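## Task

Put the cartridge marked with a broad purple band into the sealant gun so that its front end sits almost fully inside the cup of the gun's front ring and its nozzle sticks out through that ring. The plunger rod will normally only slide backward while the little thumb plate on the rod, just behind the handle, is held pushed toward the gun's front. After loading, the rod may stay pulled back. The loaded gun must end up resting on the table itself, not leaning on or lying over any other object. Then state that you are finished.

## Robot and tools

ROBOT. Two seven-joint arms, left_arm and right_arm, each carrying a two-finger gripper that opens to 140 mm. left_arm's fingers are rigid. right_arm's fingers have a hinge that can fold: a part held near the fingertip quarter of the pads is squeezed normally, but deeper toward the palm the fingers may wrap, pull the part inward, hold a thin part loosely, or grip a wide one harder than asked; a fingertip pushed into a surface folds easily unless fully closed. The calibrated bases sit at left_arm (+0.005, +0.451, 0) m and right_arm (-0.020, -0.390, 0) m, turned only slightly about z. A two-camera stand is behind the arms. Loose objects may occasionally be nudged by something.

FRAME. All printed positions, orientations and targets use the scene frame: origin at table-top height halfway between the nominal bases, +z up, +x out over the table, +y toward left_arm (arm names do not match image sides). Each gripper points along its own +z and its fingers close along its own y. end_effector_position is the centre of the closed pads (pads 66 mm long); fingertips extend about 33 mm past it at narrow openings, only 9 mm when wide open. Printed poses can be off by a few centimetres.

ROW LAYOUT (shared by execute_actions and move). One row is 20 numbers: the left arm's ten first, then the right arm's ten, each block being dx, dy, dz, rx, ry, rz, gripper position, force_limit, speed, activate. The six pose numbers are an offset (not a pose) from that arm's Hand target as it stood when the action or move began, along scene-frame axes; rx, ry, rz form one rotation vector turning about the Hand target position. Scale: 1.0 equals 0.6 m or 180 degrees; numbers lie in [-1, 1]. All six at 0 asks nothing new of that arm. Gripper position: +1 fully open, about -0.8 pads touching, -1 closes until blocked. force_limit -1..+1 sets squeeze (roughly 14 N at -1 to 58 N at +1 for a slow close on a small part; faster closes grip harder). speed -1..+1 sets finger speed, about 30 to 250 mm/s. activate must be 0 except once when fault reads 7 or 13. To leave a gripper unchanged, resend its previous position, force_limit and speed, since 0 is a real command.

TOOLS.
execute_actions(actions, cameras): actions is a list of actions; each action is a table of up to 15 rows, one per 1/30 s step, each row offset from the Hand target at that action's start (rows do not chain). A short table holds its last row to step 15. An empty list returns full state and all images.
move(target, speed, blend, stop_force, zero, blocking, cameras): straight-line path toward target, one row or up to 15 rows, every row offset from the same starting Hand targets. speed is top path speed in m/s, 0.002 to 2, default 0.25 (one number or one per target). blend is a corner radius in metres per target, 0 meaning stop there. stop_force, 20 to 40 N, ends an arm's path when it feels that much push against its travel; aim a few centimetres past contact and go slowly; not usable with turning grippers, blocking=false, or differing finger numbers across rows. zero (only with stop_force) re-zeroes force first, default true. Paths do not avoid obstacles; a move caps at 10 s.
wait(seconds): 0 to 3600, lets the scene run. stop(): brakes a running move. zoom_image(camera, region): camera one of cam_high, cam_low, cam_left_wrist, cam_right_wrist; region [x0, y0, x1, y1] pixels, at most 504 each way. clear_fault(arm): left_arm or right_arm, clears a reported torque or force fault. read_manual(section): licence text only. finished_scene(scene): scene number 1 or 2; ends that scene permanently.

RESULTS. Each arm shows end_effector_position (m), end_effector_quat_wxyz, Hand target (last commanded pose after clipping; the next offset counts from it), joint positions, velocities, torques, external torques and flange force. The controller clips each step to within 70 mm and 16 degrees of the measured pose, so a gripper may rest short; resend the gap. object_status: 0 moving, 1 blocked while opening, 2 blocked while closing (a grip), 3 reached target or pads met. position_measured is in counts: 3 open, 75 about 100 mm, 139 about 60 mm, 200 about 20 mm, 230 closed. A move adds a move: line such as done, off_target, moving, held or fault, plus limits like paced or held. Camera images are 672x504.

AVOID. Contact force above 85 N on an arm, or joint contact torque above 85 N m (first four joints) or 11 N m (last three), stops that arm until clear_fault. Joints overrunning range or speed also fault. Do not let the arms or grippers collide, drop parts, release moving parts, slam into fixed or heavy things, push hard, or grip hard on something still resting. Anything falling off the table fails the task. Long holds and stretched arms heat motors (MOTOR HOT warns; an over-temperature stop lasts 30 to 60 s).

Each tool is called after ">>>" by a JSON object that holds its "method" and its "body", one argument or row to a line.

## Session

>>> {"method": "execute_actions", "body": {
  "actions": []
}}

>>> {"method": "zoom_image", "body": {
  "camera": "cam_high",
  "region": [150, 80, 560, 440]
}}

Scene clock: 0.00 s.
left_arm: end_effector_position=(+0.5757, +0.2251, +0.1906) position_measured=3 object_status=3 fault=0 end_effector_quat_wxyz=(-0.126, -0.538, +0.833, -0.029) | right_arm: end_effector_position=(+0.3033, -0.1457, +0.2992) position_measured=3 object_status=3 fault=0 end_effector_quat_wxyz=(+0.288, +0.827, -0.428, +0.223)
Joint positions: left_arm=[-0.256 0.332 -0.039 -1.692 -0.227 1.891 0.236] | right_arm=[0.934 -0.016 0.102 -1.979 -0.474 1.382 0.463]
Joint velocities: within noise
Joint torques (N m): no reading
External joint torques (N m): no reading
Flange force (N): no reading
Hand target: left_arm +0.5757, +0.2251, +0.1906; -0.126, -0.538, +0.833, -0.029 | right_arm +0.3033, -0.1457, +0.2992; +0.288, +0.827, -0.428, +0.223
Tool commands: left_gripper/position=+1.0 left_gripper/force_limit=+1.0 left_gripper/speed=+1.0 left_gripper/activate=+0.0 right_gripper/position=+1.0 right_gripper/force_limit=+1.0 right_gripper/speed=+1.0 right_gripper/activate=+0.0

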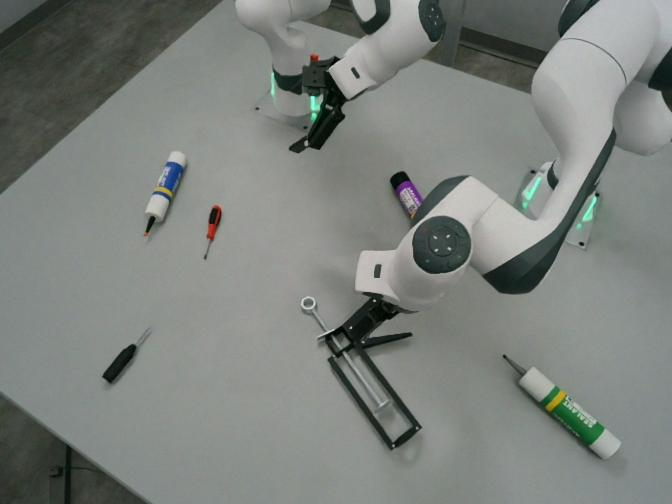

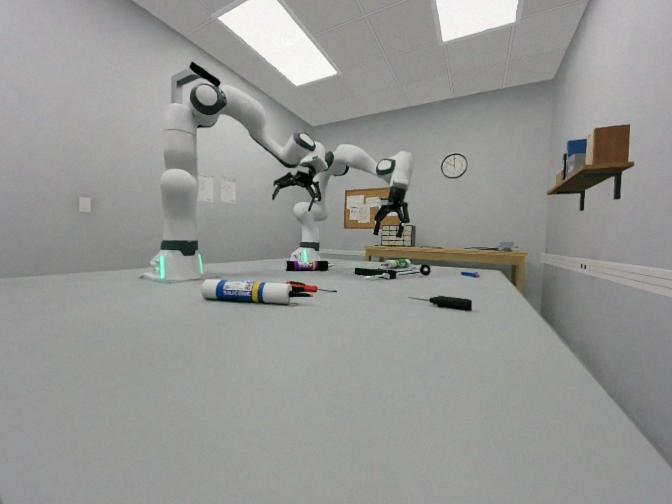

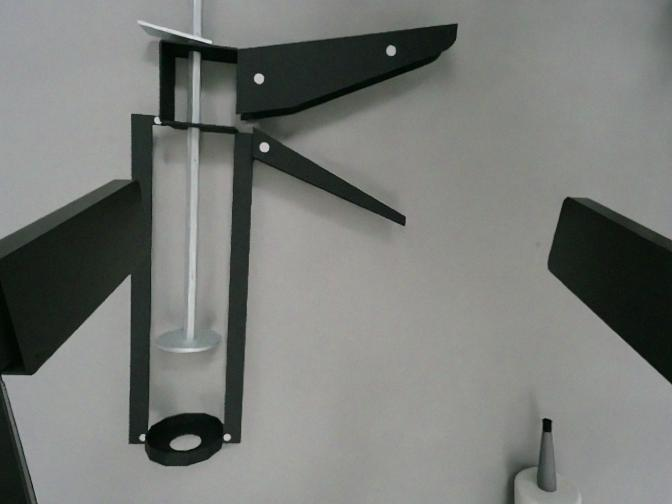

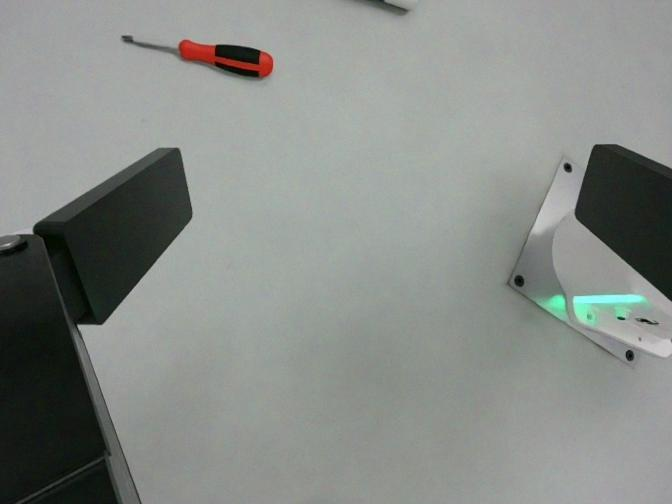

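Scaled by 1.229.

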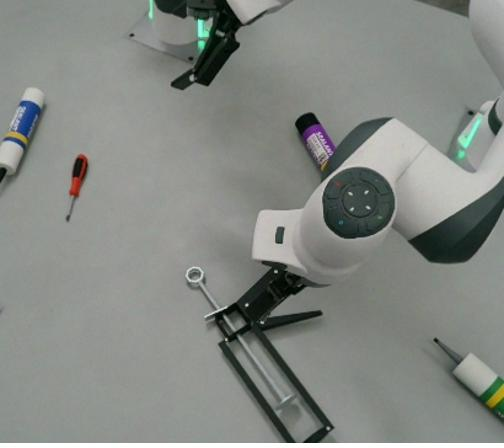

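>>> {"method": "move", "body": {
  "target": [-0.44,0.2,0.32,0.0593,-0.0577,-0.017,-0.6,0.4,0,0,0.328,0.093,-0.15,0.1125,-0.033,0.68,-0.2,0.3,0,0],
  "speed": 0.3,
  "cameras": ["cam_high","cam_left_wrist","cam_right_wrist"]
}}

Scene clock: 70.83 s.
left_arm: end_effector_position=(+0.3130, +0.3437, +0.3830) position_measured=205 object_status=3 fault=0 end_effector_quat_wxyz=(-0.001, -0.519, +0.855, +0.001) | right_arm: end_effector_position=(+0.5008, -0.0890, +0.2103) position_measured=154 object_status=3 fault=0 end_effector_quat_wxyz=(-0.197, +0.791, +0.476, +0.331)
Joint positions: left_arm=[-0.255 -0.722 -0.067 -2.306 -0.045 1.582 0.194] | right_arm=[1.009 0.354 -0.992 -2.169 -1.683 4.062 -0.48]
Joint velocities: left_arm=[within noise] | right_arm=[-0.001 -0.001 0.001 0.002 -0.001 0.001 0.005]
Joint torques (N m): left_arm=[1.18 -8.42 -0.08 22.59 1.13 2.23 -0.05] | right_arm=[0.71 -26.73 -7.48 16.96 1.52 3.02 0.26]
External joint torques (N m): left_arm=[1.24 -1.55 -0.73 -1.41 0.4 -0.32 -0.05] | right_arm=[0.69 -0.21 -0.14 -0.31 -0.54 0.33 0.24]
Flange force (N): left_arm=[1.3 7.5 4.4] | right_arm=[1.8 -2.7 -3.5]
Hand target: left_arm +0.3117, +0.3451, +0.3826; -0.001, -0.520, +0.854, +0.003 | right_arm +0.5001, -0.0899, +0.2092; -0.197, +0.792, +0.476, +0.328
Off the commanded pose: left_arm 0.002 m, 0 deg | right_arm 0.002 m, 0 deg.
move: done

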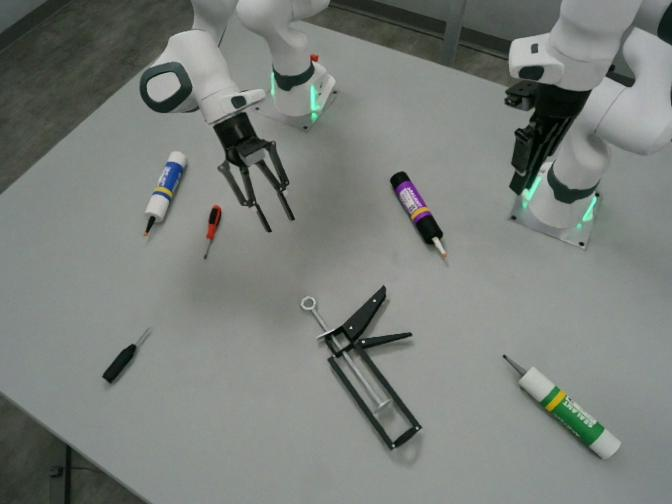

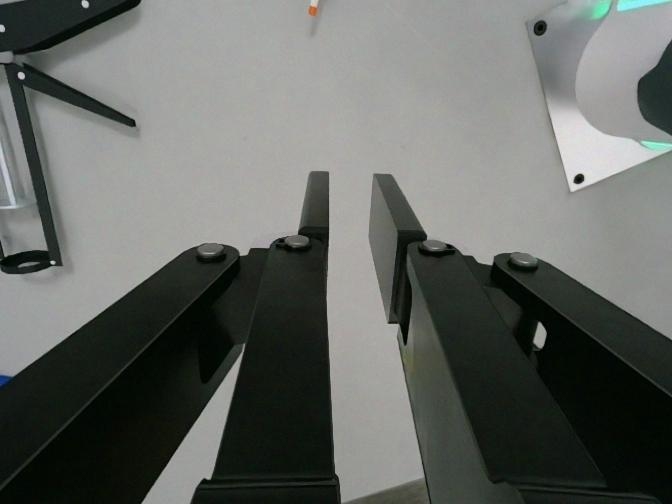

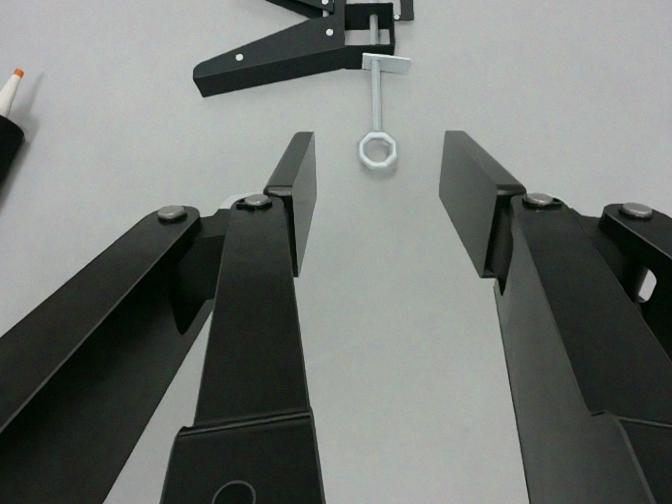

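>>> {"method": "move", "body": {
  "target": [0.480,-0.517,-0.371,0,0,0.5,-1,0.4,0,0,0.0415,0.05,-0.186,0,0,0,-0.2,0.3,0,0],
  "speed": 0.25,
  "cameras": ["cam_high","cam_left_wrist","cam_right_wrist"]
}}

Scene clock: 103.37 s.
left_arm: end_effector_position=(+0.6008, +0.0351, +0.1611) position_measured=233 object_status=3 fault=0 end_effector_quat_wxyz=(+0.002, +0.971, -0.239, +0.001) | right_arm: end_effector_position=(+0.5239, -0.0603, +0.0972) position_measured=154 object_status=3 fault=0 end_effector_quat_wxyz=(-0.197, +0.793, +0.476, +0.326)
Joint positions: left_arm=[-0.416 0.635 -0.293 -1.326 0.181 1.939 -1.788] | right_arm=[0.859 0.647 -0.778 -2.142 -1.344 4.105 -0.733]
Joint velocities: left_arm=[0 0.001 -0.002 -0.001 -0.001 0 -0.005] | right_arm=[within noise]
Joint torques (N m): left_arm=[0.29 -52.31 -4.21 23.88 0.71 2.33 -0.17] | right_arm=[0.02 -36.53 -9.82 13.52 1.99 3.39 0]
External joint torques (N m): left_arm=[0.26 -1.51 0.32 -0.55 -0.13 -0.3 -0.17] | right_arm=[-0.01 -0.99 0.52 -0.32 0.32 0.3 -0.02]
Flange force (N): left_arm=[-9.0 -1.3 -0.8] | right_arm=[-1.1 -3.2 -1.5]
Hand target: left_arm +0.5997, +0.0349, +0.1600; +0.002, +0.972, -0.236, -0.002 | right_arm +0.5250, -0.0599, +0.0976; -0.197, +0.792, +0.476, +0.328
Off the commanded pose: left_arm 0.002 m, 0 deg | right_arm 0.001 m, 0 deg.
move: done

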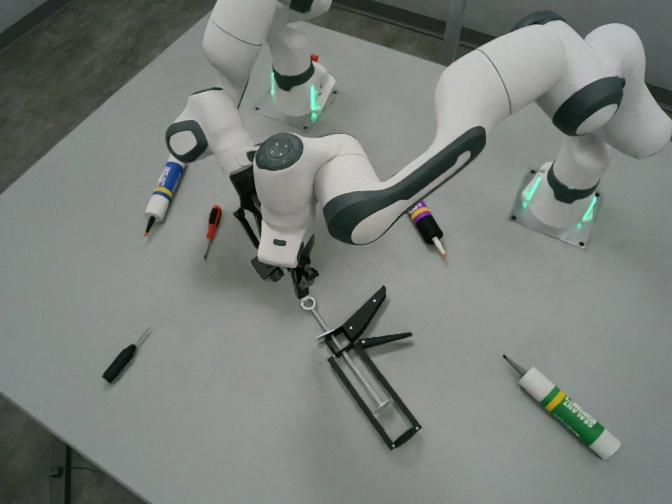

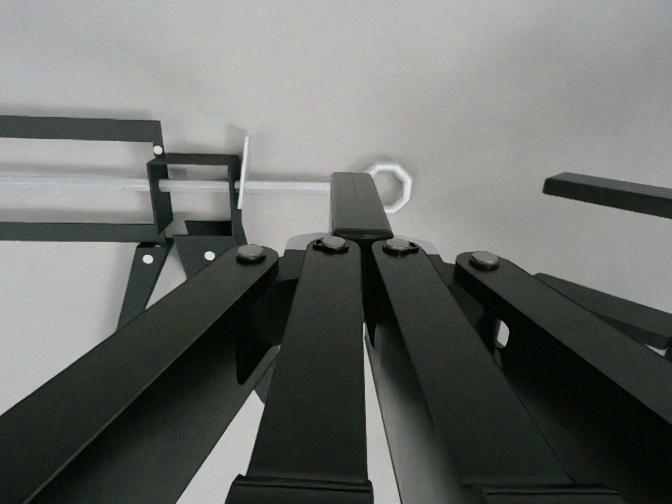

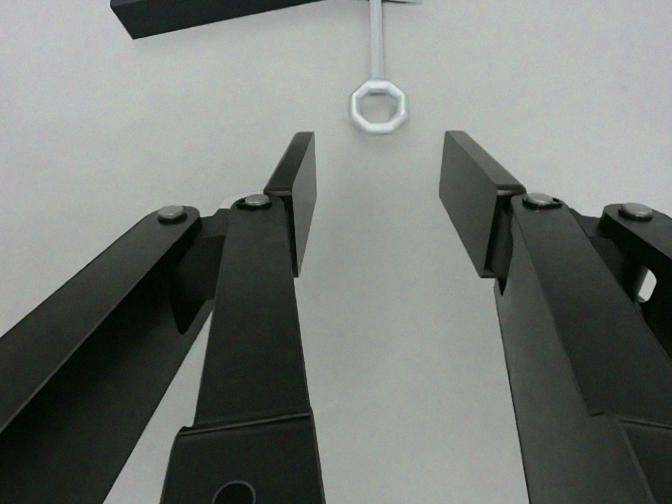

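>>> {"method": "move", "body": {
  "target": [0,0,0,0,0,0,-1,0.4,0,0,0.0443,0.0832,-0.0943,0,0,0,-0.2,0.3,0,0],
  "speed": 0.12,
  "cameras": ["all"]
}}

Scene clock: 128.60 s.
left_arm: end_effector_position=(+0.6007, +0.0351, +0.1611) position_measured=233 object_status=3 fault=0 end_effector_quat_wxyz=(+0.002, +0.971, -0.238, +0.001) | right_arm: end_effector_position=(+0.5497, -0.0095, +0.0419) position_measured=154 object_status=3 fault=0 end_effector_quat_wxyz=(-0.197, +0.789, +0.480, +0.328)
Joint positions: left_arm=[-0.416 0.636 -0.293 -1.326 0.181 1.938 -1.79] | right_arm=[0.829 0.832 -0.671 -1.966 -1.22 4.08 -0.722]
Joint velocities: left_arm=[within noise] | right_arm=[-0.003 -0.001 0.002 0 0 -0.003 0.005]
Joint torques (N m): left_arm=[0.59 -52.28 -4.61 23.91 0.87 2.32 -0.14] | right_arm=[-0.03 -42.28 -10.36 13.32 2.06 3.04 0.15]
External joint torques (N m): left_arm=[0.62 -1.38 -0.02 -0.57 0.04 -0.32 -0.15] | right_arm=[-0.16 -1.01 0.87 -0.09 0.34 -0.03 0.13]
Flange force (N): left_arm=[-8.9 -1.7 -0.7] | right_arm=[0.3 -2.0 -0.9]
Hand target: left_arm +0.5997, +0.0349, +0.1600; +0.002, +0.972, -0.236, -0.002 | right_arm +0.5516, -0.0100, +0.0410; -0.197, +0.792, +0.476, +0.328
Off the commanded pose: left_arm 0.001 m, 0 deg | right_arm 0.002 m, 1 deg.
move: done

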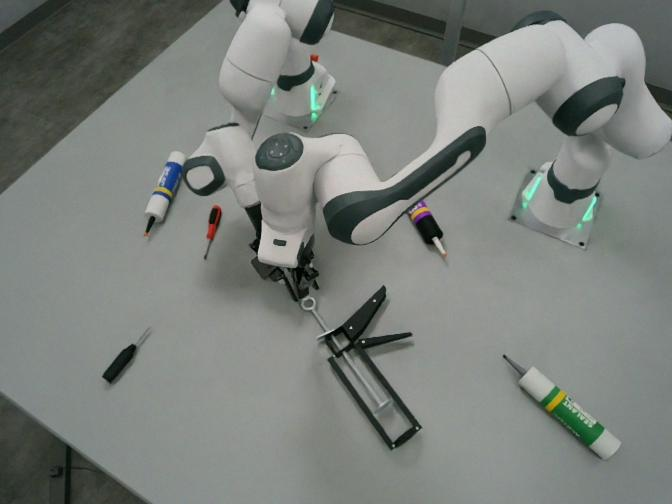

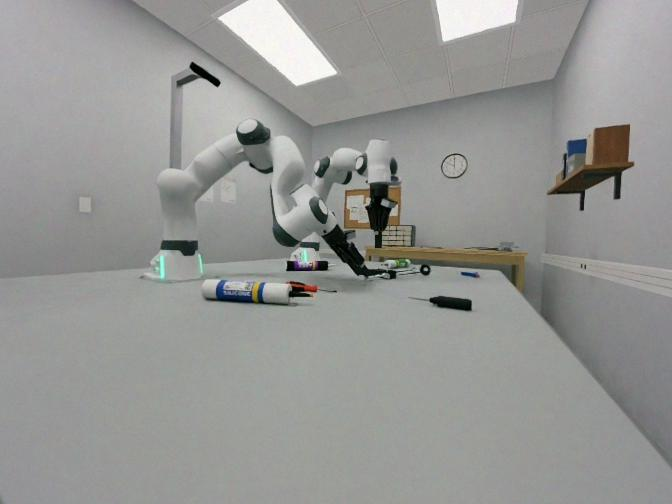

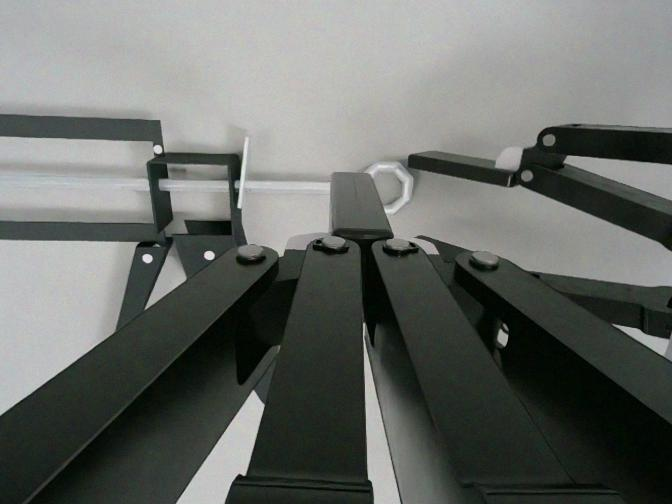

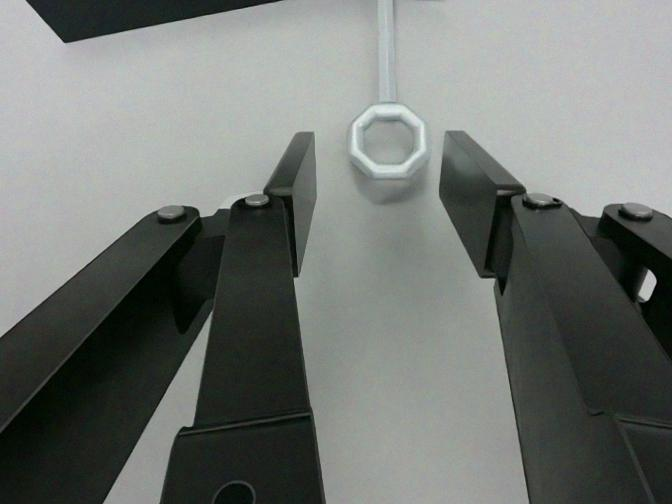

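>>> {"method": "move", "body": {
  "target": [0,0,0,0,0,0,-1,0.4,0,0,0.011,0.006,-0.003,0,0,0,-0.2,0.3,0,0],
  "speed": 0.1
}}

>>> {"method": "move", "body": {
  "target": [0,0,0,0,0,0,-1,0.4,0,0,0,0,0,0,0,0,-1,0.3,-1,0],
  "cameras": ["cam_right_wrist","cam_left_wrist"]
}}

Scene clock: 134.97 s.
left_arm: end_effector_position=(+0.6007, +0.0351, +0.1611) position_measured=233 object_status=3 fault=0 end_effector_quat_wxyz=(+0.002, +0.971, -0.238, +0.001) | right_arm: end_effector_position=(+0.5586, -0.0053, +0.0416) position_measured=154 object_status=3 fault=0 end_effector_quat_wxyz=(-0.198, +0.790, +0.476, +0.331)
Joint positions: left_arm=[-0.416 0.636 -0.293 -1.326 0.181 1.938 -1.79] | right_arm=[0.819 0.849 -0.664 -1.929 -1.22 4.074 -0.7]
Joint velocities: left_arm=[within noise] | right_arm=[-0.001 0.001 0 -0.001 0 -0.001 0.007]
Joint torques (N m): left_arm=[0.69 -52.27 -4.59 23.87 0.89 2.31 -0.17] | right_arm=[0.11 -42.86 -10.93 13.47 1.42 3.02 0.18]
External joint torques (N m): left_arm=[0.41 -1.45 -0.22 -0.6 0.04 -0.32 -0.17] | right_arm=[0.13 -0.84 0.47 -0.14 -0.35 -0.02 0.15]
Flange force (N): left_arm=[-9.3 -1.4 -0.8] | right_arm=[1.7 -1.1 -2.0]
Hand target: left_arm +0.5997, +0.0349, +0.1600; +0.002, +0.972, -0.236, -0.002 | right_arm +0.5582, -0.0064, +0.0392; -0.197, +0.792, +0.476, +0.328
Off the commanded pose: left_arm 0.001 m, 0 deg | right_arm 0.003 m, 0 deg.
move: done

Scene clock: 137.07 s.
left_arm: end_effector_position=(+0.6007, +0.0351, +0.1611) position_measured=233 object_status=3 fault=0 end_effector_quat_wxyz=(+0.002, +0.971, -0.238, +0.001) | right_arm: end_effector_position=(+0.5585, -0.0052, +0.0415) position_measured=232 object_status=0 fault=0 end_effector_quat_wxyz=(-0.198, +0.791, +0.476, +0.330)
Joint positions: left_arm=[-0.416 0.636 -0.293 -1.326 0.181 1.938 -1.79] | right_arm=[0.819 0.85 -0.664 -1.928 -1.22 4.074 -0.697]
Joint torques (N m): left_arm=[0.67 -52.26 -4.64 23.88 0.87 2.31 -0.17] | right_arm=[0.58 -42.34 -11.15 13.27 1.49 2.56 0.23]
External joint torques (N m): left_arm=[0.82 -1.37 0.02 -0.59 0.04 -0.33 -0.17] | right_arm=[0.6 -0.3 0.27 -0.37 -0.29 -0.47 0.21]
Flange force (N): left_arm=[-9.2 -1.9 -0.7] | right_arm=[1.6 -2.4 -1.5]
Hand target: left_arm +0.5997, +0.0349, +0.1600; +0.002, +0.972, -0.236, -0.002 | right_arm +0.5582, -0.0064, +0.0392; -0.197, +0.792, +0.476, +0.328
Off the commanded pose: left_arm 0.001 m, 0 deg | right_arm 0.003 m, 0 deg.
move: done
Images, in order (width x height): cam_left_wrist 672x504, cam_right_wrist 672x504.

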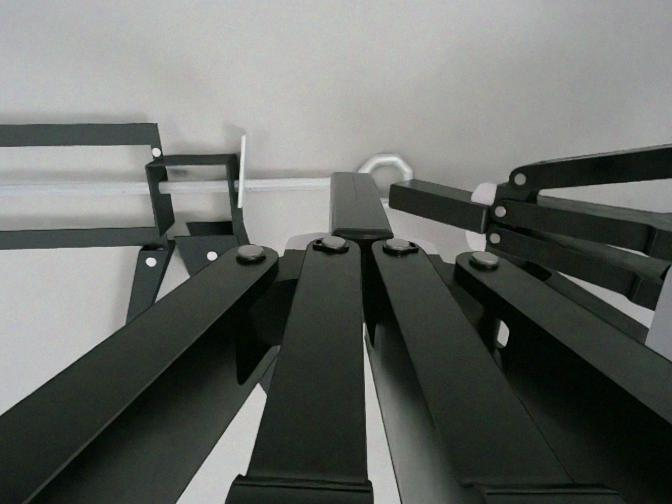

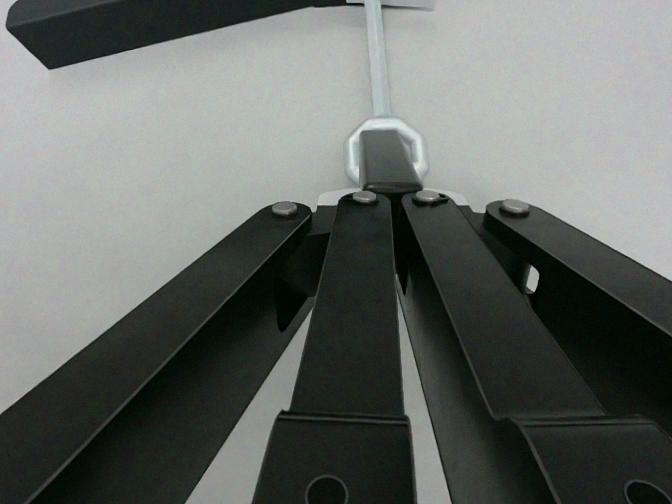

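>>> {"method": "move", "body": {
  "target": [0,0,0,0,0,0,-1,0.4,0,0,0,0,0,0,0,0,-0.3,0.3,0,0]
}}

>>> {"method": "move", "body": {
  "target": [0,0,0,0,0,0,-1,0.4,0,0,0.005,0.009,-0.025,0,0,0,-0.3,0.3,0,0],
  "speed": 0.05,
  "stop_force": 20,
  "cameras": ["cam_right_wrist","cam_left_wrist"]
}}

Scene clock: 144.33 s.
left_arm: end_effector_position=(+0.6007, +0.0351, +0.1611) position_measured=233 object_status=3 fault=0 end_effector_quat_wxyz=(+0.002, +0.971, -0.238, +0.001) | right_arm: end_effector_position=(+0.5586, -0.0053, +0.0414) position_measured=167 object_status=0 fault=0 end_effector_quat_wxyz=(-0.198, +0.791, +0.475, +0.330)
Joint positions: left_arm=[-0.416 0.636 -0.293 -1.326 0.181 1.938 -1.79] | right_arm=[0.819 0.85 -0.664 -1.928 -1.22 4.074 -0.697]
Joint torques (N m): left_arm=[0.63 -52.26 -4.64 23.9 0.87 2.32 -0.17] | right_arm=[0.74 -43 -11.27 13.25 1.49 3.13 0.22]
External joint torques (N m): left_arm=[0.49 -1.58 -0.19 -0.5 0.03 -0.31 -0.17] | right_arm=[0.6 -0.93 0.04 -0.41 -0.29 0.1 0.2]
Flange force (N): left_arm=[-9.2 -1.5 -1.0] | right_arm=[1.3 -3.2 -3.7]
Hand target: left_arm +0.5997, +0.0349, +0.1600; +0.002, +0.972, -0.236, -0.002 | right_arm +0.5582, -0.0064, +0.0392; -0.197, +0.792, +0.476, +0.328
Off the commanded pose: left_arm 0.001 m, 0 deg | right_arm 0.003 m, 0 deg.
move: done

Scene clock: 145.70 s.
left_arm: end_effector_position=(+0.6007, +0.0351, +0.1611) position_measured=233 object_status=3 fault=0 end_effector_quat_wxyz=(+0.002, +0.971, -0.238, +0.001) | right_arm: end_effector_position=(+0.5617, -0.0020, +0.0268) position_measured=167 object_status=3 fault=0 end_effector_quat_wxyz=(-0.198, +0.792, +0.475, +0.328)
Joint positions: left_arm=[-0.416 0.636 -0.293 -1.326 0.181 1.938 -1.79] | right_arm=[0.812 0.889 -0.652 -1.899 -1.198 4.074 -0.699]
Joint torques (N m): left_arm=[0.64 -52.32 -4.62 23.87 0.84 2.32 -0.18] | right_arm=[1.07 -42.27 -10.47 13.01 2.06 2.7 -0.13]
External joint torques (N m): left_arm=[0.73 -1.37 0.02 -0.64 0.01 -0.33 -0.18] | right_arm=[1.18 0.67 1.24 -0.43 0.29 -0.34 -0.15]
Flange force (N): left_arm=[-9.5 -1.9 -0.6] | right_arm=[-2.0 -4.2 1.7]
Hand target: left_arm +0.5997, +0.0349, +0.1600; +0.002, +0.972, -0.236, -0.002 | right_arm +0.5612, -0.0010, +0.0242; -0.197, +0.792, +0.476, +0.328
Off the commanded pose: left_arm 0.001 m, 0 deg | right_arm 0.003 m, 0 deg.
move: done
Images, in order (width x height): cam_left_wrist 672x504, cam_right_wrist 672x504.

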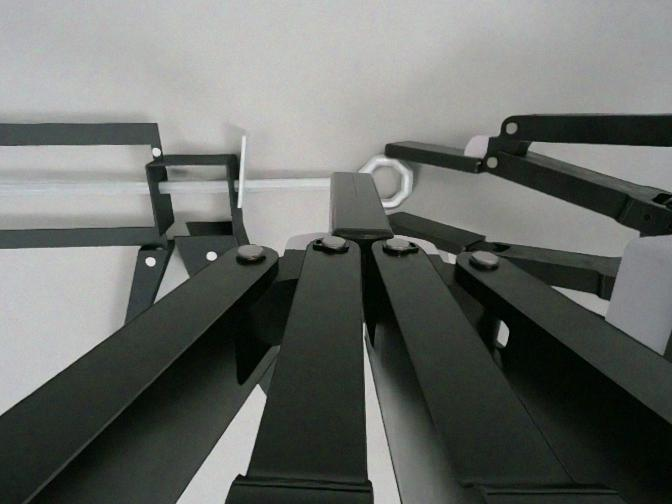

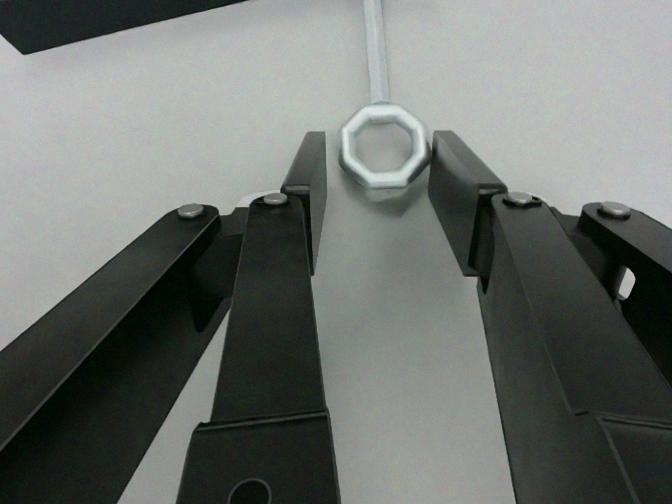

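>>> {"method": "move", "body": {
  "target": [0,0,0,0,0,0,-1,0.4,0,0,0.003,-0.002,0,0,0,0,-1,0.3,-1,0],
  "cameras": ["cam_right_wrist","cam_left_wrist"]
}}

Scene clock: 149.87 s.
left_arm: end_effector_position=(+0.6007, +0.0351, +0.1611) position_measured=233 object_status=3 fault=0 end_effector_quat_wxyz=(+0.002, +0.971, -0.238, +0.001) | right_arm: end_effector_position=(+0.5635, -0.0020, +0.0272) position_measured=179 object_status=0 fault=0 end_effector_quat_wxyz=(-0.198, +0.791, +0.475, +0.330)
Joint positions: left_arm=[-0.416 0.636 -0.293 -1.326 0.181 1.938 -1.79] | right_arm=[0.809 0.893 -0.652 -1.893 -1.198 4.075 -0.699]
Joint torques (N m): left_arm=[0.65 -52.27 -4.6 23.88 0.87 2.33 -0.1] | right_arm=[0.82 -42.35 -10.53 13.4 1.8 2.67 0.07]
External joint torques (N m): left_arm=[0.59 -1.41 -0.08 -0.6 0.03 -0.32 -0.1] | right_arm=[0.76 0.6 1.05 -0.06 0.03 -0.37 0.05]
Flange force (N): left_arm=[-9.3 -1.8 -0.7] | right_arm=[0.1 -1.0 2.5]
Hand target: left_arm +0.5997, +0.0349, +0.1600; +0.002, +0.972, -0.236, -0.002 | right_arm +0.5630, -0.0022, +0.0242; -0.197, +0.792, +0.476, +0.328
Off the commanded pose: left_arm 0.001 m, 0 deg | right_arm 0.003 m, 0 deg.
move: done
Images, in order (width x height): cam_left_wrist 672x504, cam_right_wrist 672x504.

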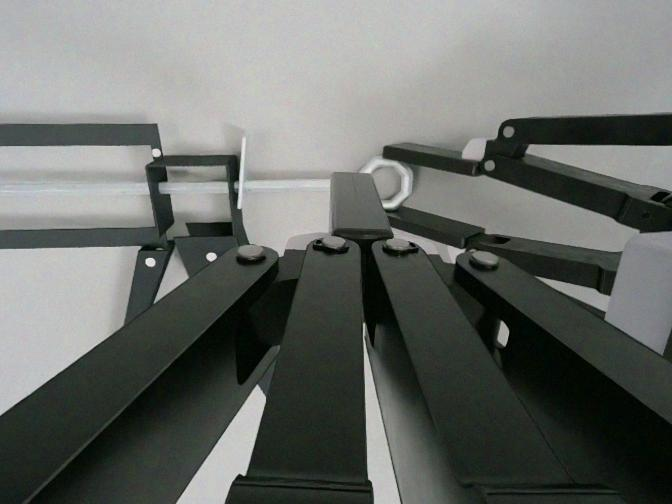

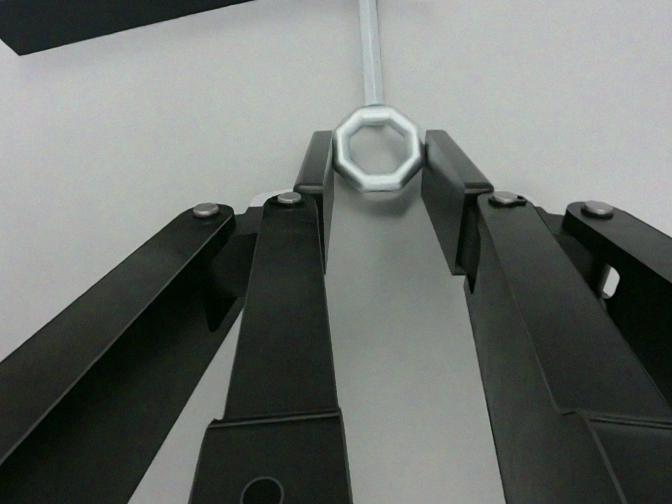

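>>> {"method": "move", "body": {
  "target": [0.0158,0.0293,-0.1817,0,0,0,-1,0.4,0,0,0,0,0,0,0,0,-1,0.3,-1,0],
  "speed": 0.12,
  "cameras": ["cam_left_wrist","cam_high"]
}}

Scene clock: 160.83 s.
left_arm: end_effector_position=(+0.6073, +0.0524, +0.0505) position_measured=233 object_status=3 fault=0 end_effector_quat_wxyz=(+0.003, +0.972, -0.234, -0.004) | right_arm: end_effector_position=(+0.5635, -0.0020, +0.0272) position_measured=179 object_status=2 fault=0 end_effector_quat_wxyz=(-0.198, +0.791, +0.475, +0.330)
Joint positions: left_arm=[-0.398 0.743 -0.266 -1.434 0.204 2.144 -1.788] | right_arm=[0.809 0.893 -0.652 -1.893 -1.198 4.076 -0.699]
Joint velocities: left_arm=[-0.001 0 0.001 -0.001 0.001 0.004 0.001] | right_arm=[within noise]
Joint torques (N m): left_arm=[0.8 -54.5 -4.99 22.54 1.14 2.91 0.32] | right_arm=[0.84 -42.42 -10.59 13.38 1.74 2.68 0.11]
External joint torques (N m): left_arm=[0.81 -2.24 -0.06 -0.91 0.39 0.29 0.32] | right_arm=[0.94 0.65 1.14 -0.11 -0.04 -0.36 0.09]
Flange force (N): left_arm=[-14.2 -3.0 -2.3] | right_arm=[0.3 -1.3 2.4]
Hand target: left_arm +0.6092, +0.0525, +0.0510; +0.002, +0.972, -0.236, -0.002 | right_arm +0.5630, -0.0022, +0.0242; -0.197, +0.792, +0.476, +0.328
Off the commanded pose: left_arm 0.002 m, 0 deg | right_arm 0.003 m, 0 deg.
move: done
Images, in order (width x height): cam_high 672x504, cam_left_wrist 672x504.

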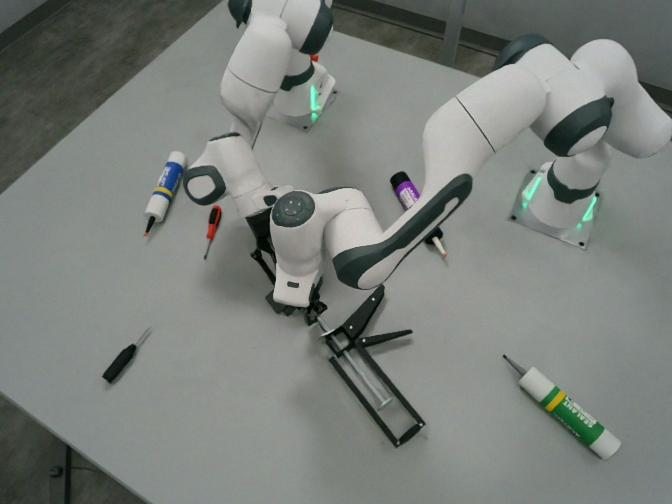

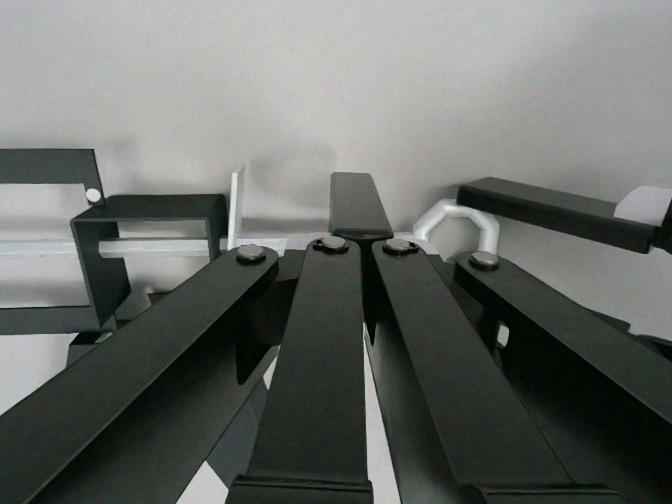

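>>> {"method": "move", "body": {
  "target": [0.0435,0.0807,0,0,0,0,-1,0.4,0,0,0,0,0,0,0,0,-1,0.3,-1,0],
  "speed": 0.05,
  "cameras": ["cam_left_wrist","cam_high"]
}}

Scene clock: 166.27 s.
left_arm: end_effector_position=(+0.6245, +0.0854, +0.0497) position_measured=233 object_status=3 fault=0 end_effector_quat_wxyz=(+0.008, +0.970, -0.243, -0.006) | right_arm: end_effector_position=(+0.5640, +0.0003, +0.0272) position_measured=179 object_status=2 fault=0 end_effector_quat_wxyz=(-0.198, +0.791, +0.476, +0.331)
Joint positions: left_arm=[-0.329 0.737 -0.282 -1.45 0.203 2.151 -1.715] | right_arm=[0.809 0.894 -0.649 -1.889 -1.197 4.073 -0.699]
Joint velocities: left_arm=[-0.001 0 0 -0.001 0.001 0 0.006] | right_arm=[within noise]
Joint torques (N m): left_arm=[8.41 -55.13 1.59 23.16 3.06 2.76 0.27] | right_arm=[-0.59 -43.58 -12.15 10.8 0.64 3.59 0.05]
External joint torques (N m): left_arm=[8.46 -3.14 6.87 -0.19 2.33 0.14 0.27] | right_arm=[-0.74 -0.47 -0.67 -2.74 -1.15 0.55 0.03]
Flange force (N): left_arm=[-16.7 -12.5 -2.8] | right_arm=[-3.7 -6.6 -10.7]
Hand target: left_arm +0.6353, +0.1009, +0.0510; +0.002, +0.972, -0.236, -0.002 | right_arm +0.5630, -0.0022, +0.0242; -0.197, +0.792, +0.476, +0.328
Off the commanded pose: left_arm 0.019 m, 1 deg | right_arm 0.004 m, 0 deg.
move: off_target (left_arm)
Images, in order (width x height): cam_high 672x504, cam_left_wrist 672x504.

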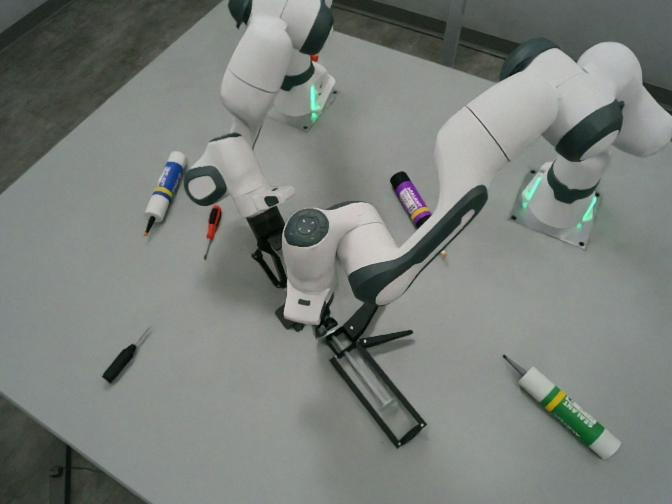

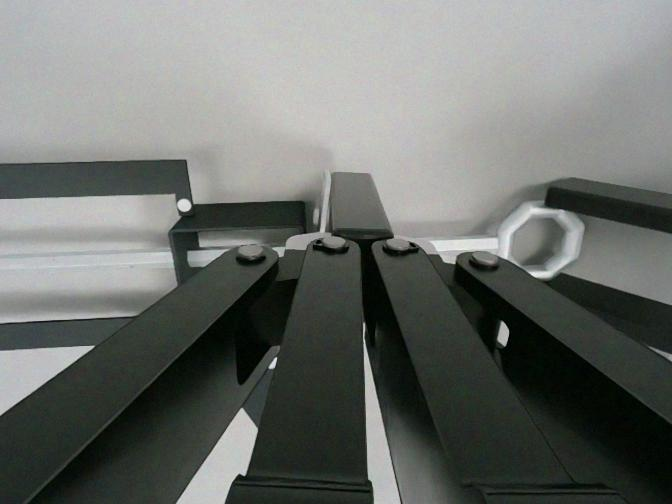

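>>> {"method": "move", "body": {
  "target": [0.004,0.007,0,0,0,0,-1,0.4,0,0,-0.1227,-0.2273,0.004,0,0,0,-1,0.3,-1,0],
  "speed": 0.08,
  "cameras": ["cam_left_wrist","cam_high"]
}}

Scene clock: 173.20 s.
left_arm: end_effector_position=(+0.6204, +0.0792, +0.0532) position_measured=233 object_status=3 fault=0 end_effector_quat_wxyz=(+0.013, +0.969, -0.249, -0.006) | right_arm: end_effector_position=(+0.4944, -0.1318, +0.0312) position_measured=179 object_status=2 fault=0 end_effector_quat_wxyz=(-0.200, +0.792, +0.471, +0.333)
Joint positions: left_arm=[-0.345 0.728 -0.27 -1.455 0.18 2.152 -1.697] | right_arm=[0.801 0.831 -0.809 -2.295 -1.15 4.33 -1.023]
Joint velocities: left_arm=[within noise] | right_arm=[0.001 0 0.001 0 -0.001 -0.001 -0.005]
Joint torques (N m): left_arm=[12.05 -51.96 7.74 23.07 4.46 2.98 0.18] | right_arm=[-1.59 -32.41 -15.72 3.23 -2.05 4.08 -0.43]
External joint torques (N m): left_arm=[12.01 -0.14 12.66 -0.33 3.74 0.35 0.18] | right_arm=[-1.55 1.39 -3.1 -5.51 -2.97 0.65 -0.45]
Flange force (N): left_arm=[-8.5 -17.4 2.9] | right_arm=[-5.7 -9.8 -19.2]
Hand target: left_arm +0.6377, +0.1051, +0.0510; +0.002, +0.972, -0.236, -0.002 | right_arm +0.4894, -0.1386, +0.0266; -0.197, +0.792, +0.476, +0.328
Off the commanded pose: left_arm 0.031 m, 2 deg | right_arm 0.010 m, 1 deg.
move: off_target (left_arm, right_arm)
Images, in order (width x height): cam_high 672x504, cam_left_wrist 672x504.

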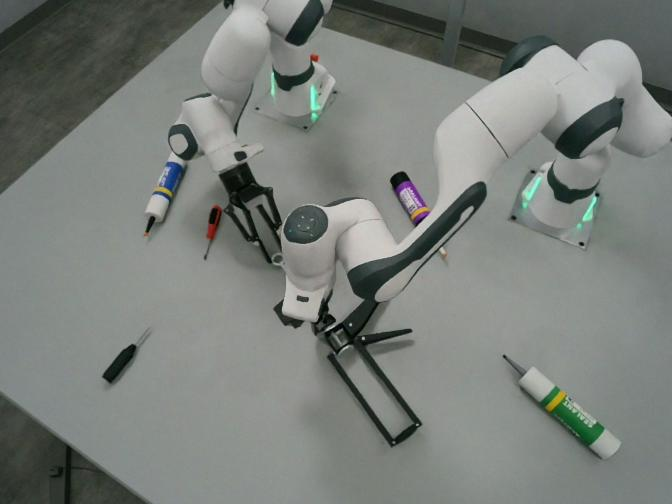

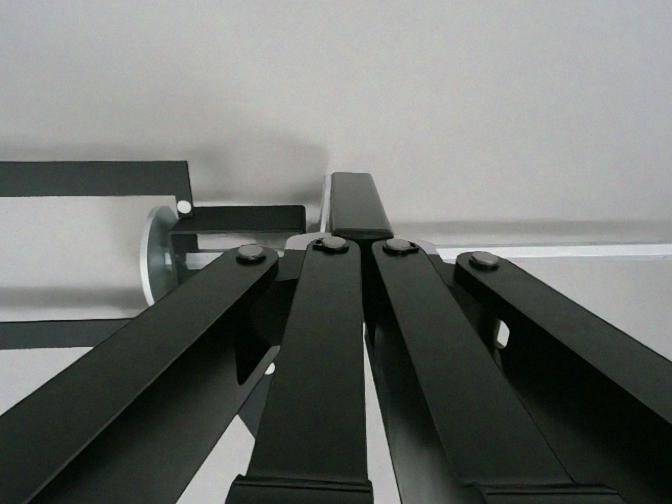

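>>> {"method": "move", "body": {
  "target": [0,0,0,0,0,0,-1,0.4,0,0,-0.0135,-0.025,0,0,0,0,-1,0.3,-1,0],
  "speed": 0.06,
  "cameras": ["cam_left_wrist"]
}}

>>> {"method": "move", "body": {
  "target": [-0.04,-0.075,0,0,0,0,-1,0.4,0,0,0.008,0.0148,0,0,0,0,-1,0.3,-1,0],
  "speed": 0.08
}}

>>> {"method": "move", "body": {
  "target": [0,0,0.18,0,0,0,-1,0.4,0,0,0,0,0,0,0,0,0.1,0.3,-0.5,0],
  "speed": 0.15,
  "cameras": ["cam_left_wrist","cam_high","cam_right_wrist"]
}}

Scene clock: 181.77 s.
left_arm: end_effector_position=(+0.6199, +0.0771, +0.0542) position_measured=233 object_status=3 fault=0 end_effector_quat_wxyz=(+0.014, +0.969, -0.248, -0.006) | right_arm: end_effector_position=(+0.4870, -0.1431, +0.0332) position_measured=179 object_status=2 fault=0 end_effector_quat_wxyz=(-0.202, +0.790, +0.472, +0.336)
Joint positions: left_arm=[-0.351 0.726 -0.264 -1.455 0.173 2.153 -1.696] | right_arm=[0.797 0.834 -0.826 -2.325 -1.151 4.366 -1.055]
Joint velocities: left_arm=[within noise] | right_arm=[0.001 0.001 -0.001 0 0 0.003 -0.007]
Joint torques (N m): left_arm=[12.76 -51.38 8.67 22.82 4.78 3.08 0.29] | right_arm=[-3.39 -30.87 -17.29 1.53 -2.47 3.58 -0.38]
External joint torques (N m): left_arm=[12.78 0.64 13.54 -0.69 4.05 0.43 0.29] | right_arm=[-3.35 2.28 -4.51 -6.72 -3.3 0.11 -0.4]
Flange force (N): left_arm=[-8.3 -18.6 4.3] | right_arm=[-7.8 -9.0 -22.6]
Hand target: left_arm +0.6377, +0.1051, +0.0510; +0.002, +0.972, -0.236, -0.002 | right_arm +0.4813, -0.1536, +0.0266; -0.197, +0.792, +0.476, +0.328
Off the commanded pose: left_arm 0.033 m, 2 deg | right_arm 0.014 m, 1 deg.
move: off_target (right_arm)

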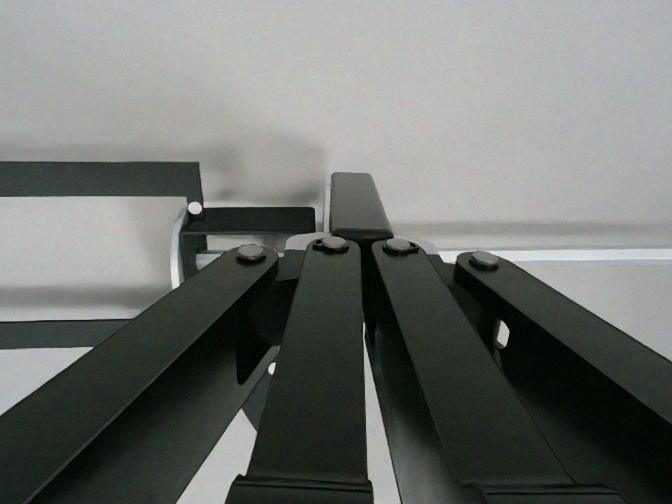

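Scene clock: 183.23 s.
left_arm: end_effector_position=(+0.6141, +0.0605, +0.0519) position_measured=233 object_status=3 fault=0 end_effector_quat_wxyz=(+0.002, +0.971, -0.240, +0.000) | right_arm: end_effector_position=(+0.4880, -0.1463, +0.0278) position_measured=179 object_status=2 fault=0 end_effector_quat_wxyz=(-0.195, +0.792, +0.475, +0.331)
Joint positions: left_arm=[-0.415 0.734 -0.226 -1.439 0.176 2.154 -1.749] | right_arm=[0.798 0.841 -0.829 -2.32 -1.154 4.353 -1.054]
Joint velocities: left_arm=[0 0 0 0 0 0 -0.005] | right_arm=[within noise]
Joint torques (N m): left_arm=[0.32 -53.89 -3.69 23.08 0.66 2.59 -0.04] | right_arm=[1.14 -34.59 -12.2 8.2 0.25 3.7 0.32]
External joint torques (N m): left_arm=[0.2 -1.63 0.29 -0.44 -0.08 -0.03 -0.04] | right_arm=[1.05 -1.36 0.66 -0.06 -0.58 0.22 0.3]
Flange force (N): left_arm=[-8.2 -1.0 -2.1] | right_arm=[4.6 -2.6 -2.8]
Hand target: left_arm +0.6137, +0.0601, +0.0510; +0.002, +0.972, -0.236, -0.002 | right_arm +0.4861, -0.1447, +0.0266; -0.197, +0.792, +0.476, +0.328
Off the commanded pose: left_arm 0.001 m, 0 deg | right_arm 0.003 m, 0 deg.
move: done

Scene clock: 184.77 s.
left_arm: end_effector_position=(+0.6148, +0.0598, +0.1599) position_measured=233 object_status=3 fault=0 end_effector_quat_wxyz=(+0.002, +0.972, -0.235, +0.001) | right_arm: end_effector_position=(+0.4878, -0.1460, +0.0277) position_measured=117 object_status=3 fault=0 end_effector_quat_wxyz=(-0.196, +0.792, +0.474, +0.331)
Joint positions: left_arm=[-0.41 0.622 -0.245 -1.343 0.15 1.95 -1.743] | right_arm=[0.798 0.841 -0.829 -2.32 -1.155 4.353 -1.052]
Joint velocities: left_arm=[0 0.001 -0.001 0 0 -0.004 0.001] | right_arm=[within noise]
Joint torques (N m): left_arm=[1.19 -52.71 -4.18 23.62 0.84 2.24 0.29] | right_arm=[1.1 -34.36 -12.35 8.08 0.31 3.64 0.23]
External joint torques (N m): left_arm=[1.46 -1.96 -0.31 -0.9 0.03 -0.4 0.29] | right_arm=[1.16 -1.13 0.63 -0.18 -0.53 0.18 0.21]
Flange force (N): left_arm=[-13.6 -3.4 -1.0] | right_arm=[4.0 -3.2 -2.6]
Hand target: left_arm +0.6137, +0.0601, +0.1590; +0.002, +0.972, -0.236, -0.002 | right_arm +0.4861, -0.1447, +0.0266; -0.197, +0.792, +0.476, +0.328
Off the commanded pose: left_arm 0.001 m, 0 deg | right_arm 0.002 m, 0 deg.
move: done
Images, in order (width x height): cam_high 672x504, cam_left_wrist 672x504, cam_right_wrist 672x504.

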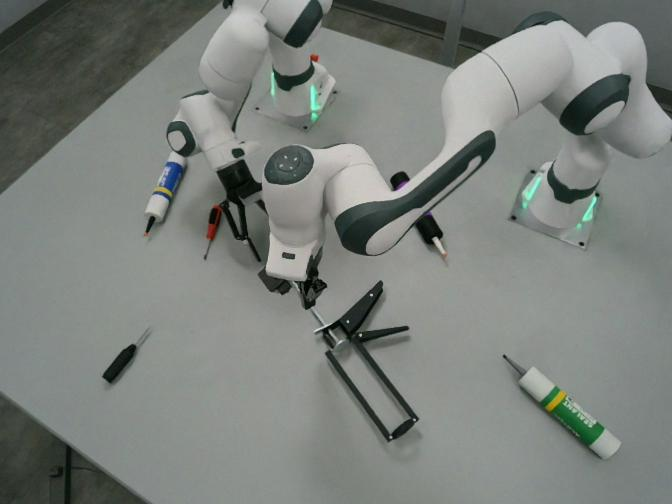

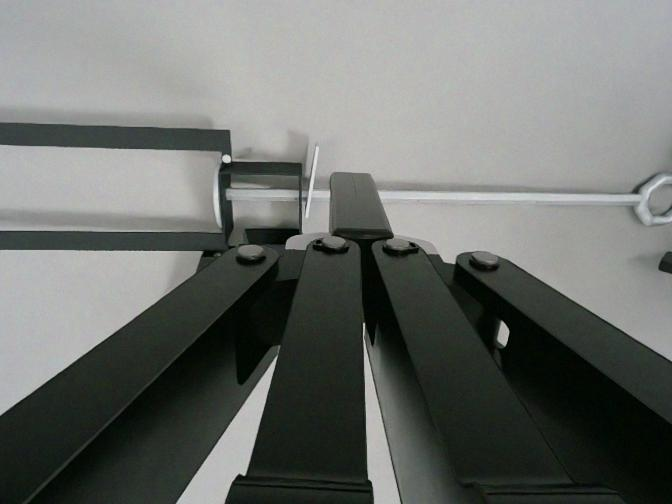

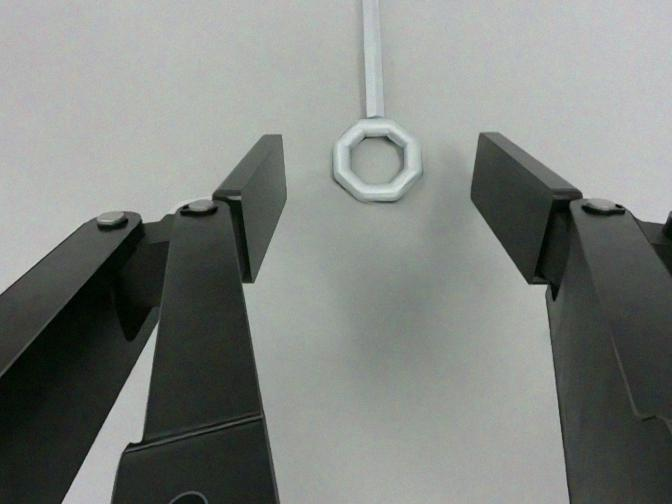

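>>> {"method": "move", "body": {
  "target": [
    [0,0,0.2,0,0,0,-1,0.4,0,0,-0.12,-0.22,0.24,0,0,0,0.1,0.3,-0.5,0],
    [-0.7,0.05,0.2,0,0,-0.5,-1,0.4,0,0,-0.12,-0.3,0.3,0,0,0,0.1,0.3,-0.5,0]
  ],
  "speed": 0.25,
  "blend": 0.03,
  "cameras": ["cam_left_wrist","cam_high","cam_right_wrist"]
}}

Scene clock: 199.83 s.
left_arm: end_effector_position=(+0.1937, +0.0887, +0.2797) position_measured=233 object_status=3 fault=0 end_effector_quat_wxyz=(-0.002, -0.523, +0.852, +0.001) | right_arm: end_effector_position=(+0.4152, -0.3238, +0.2065) position_measured=117 object_status=3 fault=0 end_effector_quat_wxyz=(-0.196, +0.791, +0.476, +0.330)
Joint positions: left_arm=[-0.706 -0.496 -0.346 -2.381 -0.175 1.902 -0.466] | right_arm=[0.844 0.484 -1.436 -2.421 -1.811 4.511 -0.957]
Joint velocities: left_arm=[0 -0.001 0 0 0.001 0 0.005] | right_arm=[within noise]
Joint torques (N m): left_arm=[0.31 -15.06 4.25 23.07 1.12 2.51 0.23] | right_arm=[0.14 -16.73 -10.97 13.32 0.3 3.73 0.26]
External joint torques (N m): left_arm=[0.31 -1.11 0.01 -1.38 0.39 -0.1 0.23] | right_arm=[0.07 -0.53 -0.22 -0.16 -0.5 0.37 0.24]
Flange force (N): left_arm=[-4.7 5.4 2.2] | right_arm=[2.0 -2.6 -2.8]
Hand target: left_arm +0.1937, +0.0901, +0.2790; -0.001, -0.520, +0.854, +0.003 | right_arm +0.4141, -0.3247, +0.2066; -0.197, +0.792, +0.476, +0.328
Off the commanded pose: left_arm 0.002 m, 0 deg | right_arm 0.001 m, 0 deg.
move: done
Images, in order (width x height): cam_high 672x504, cam_left_wrist 672x504, cam_right_wrist 672x504.

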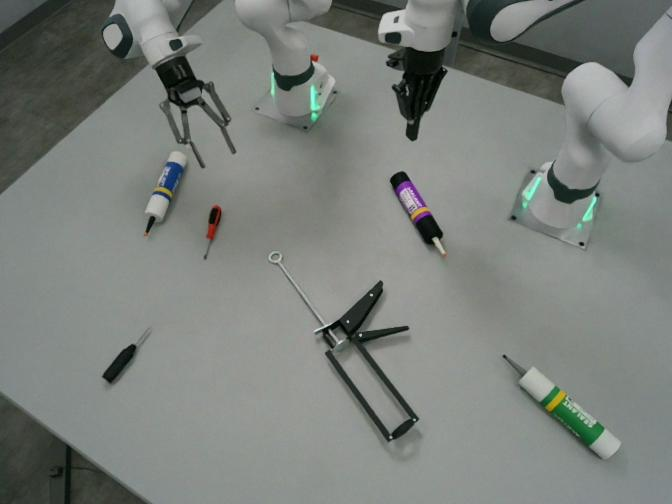

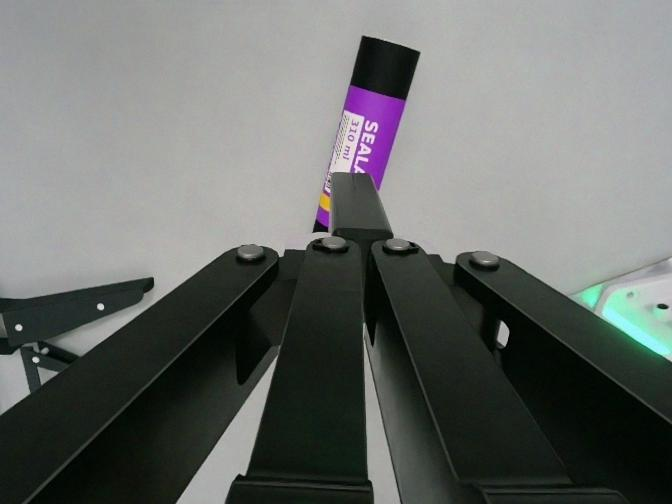

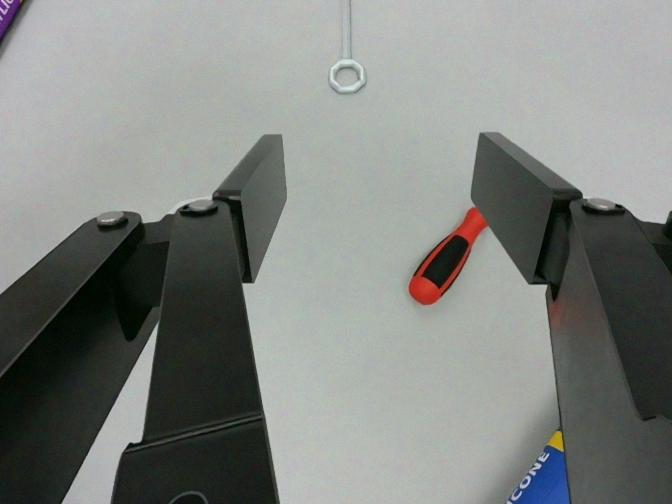

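>>> {"method": "zoom_image", "body": {
  "camera": "cam_high",
  "region": [370, 150, 470, 270]
}}

Scaled by 4.200.

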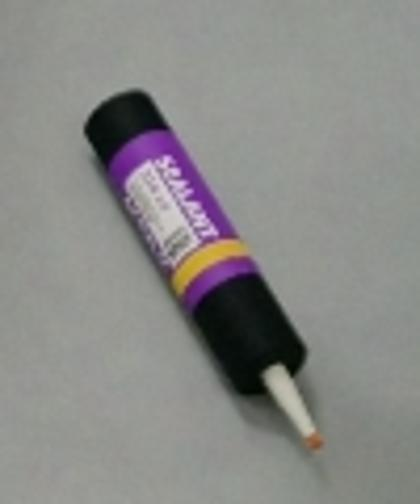

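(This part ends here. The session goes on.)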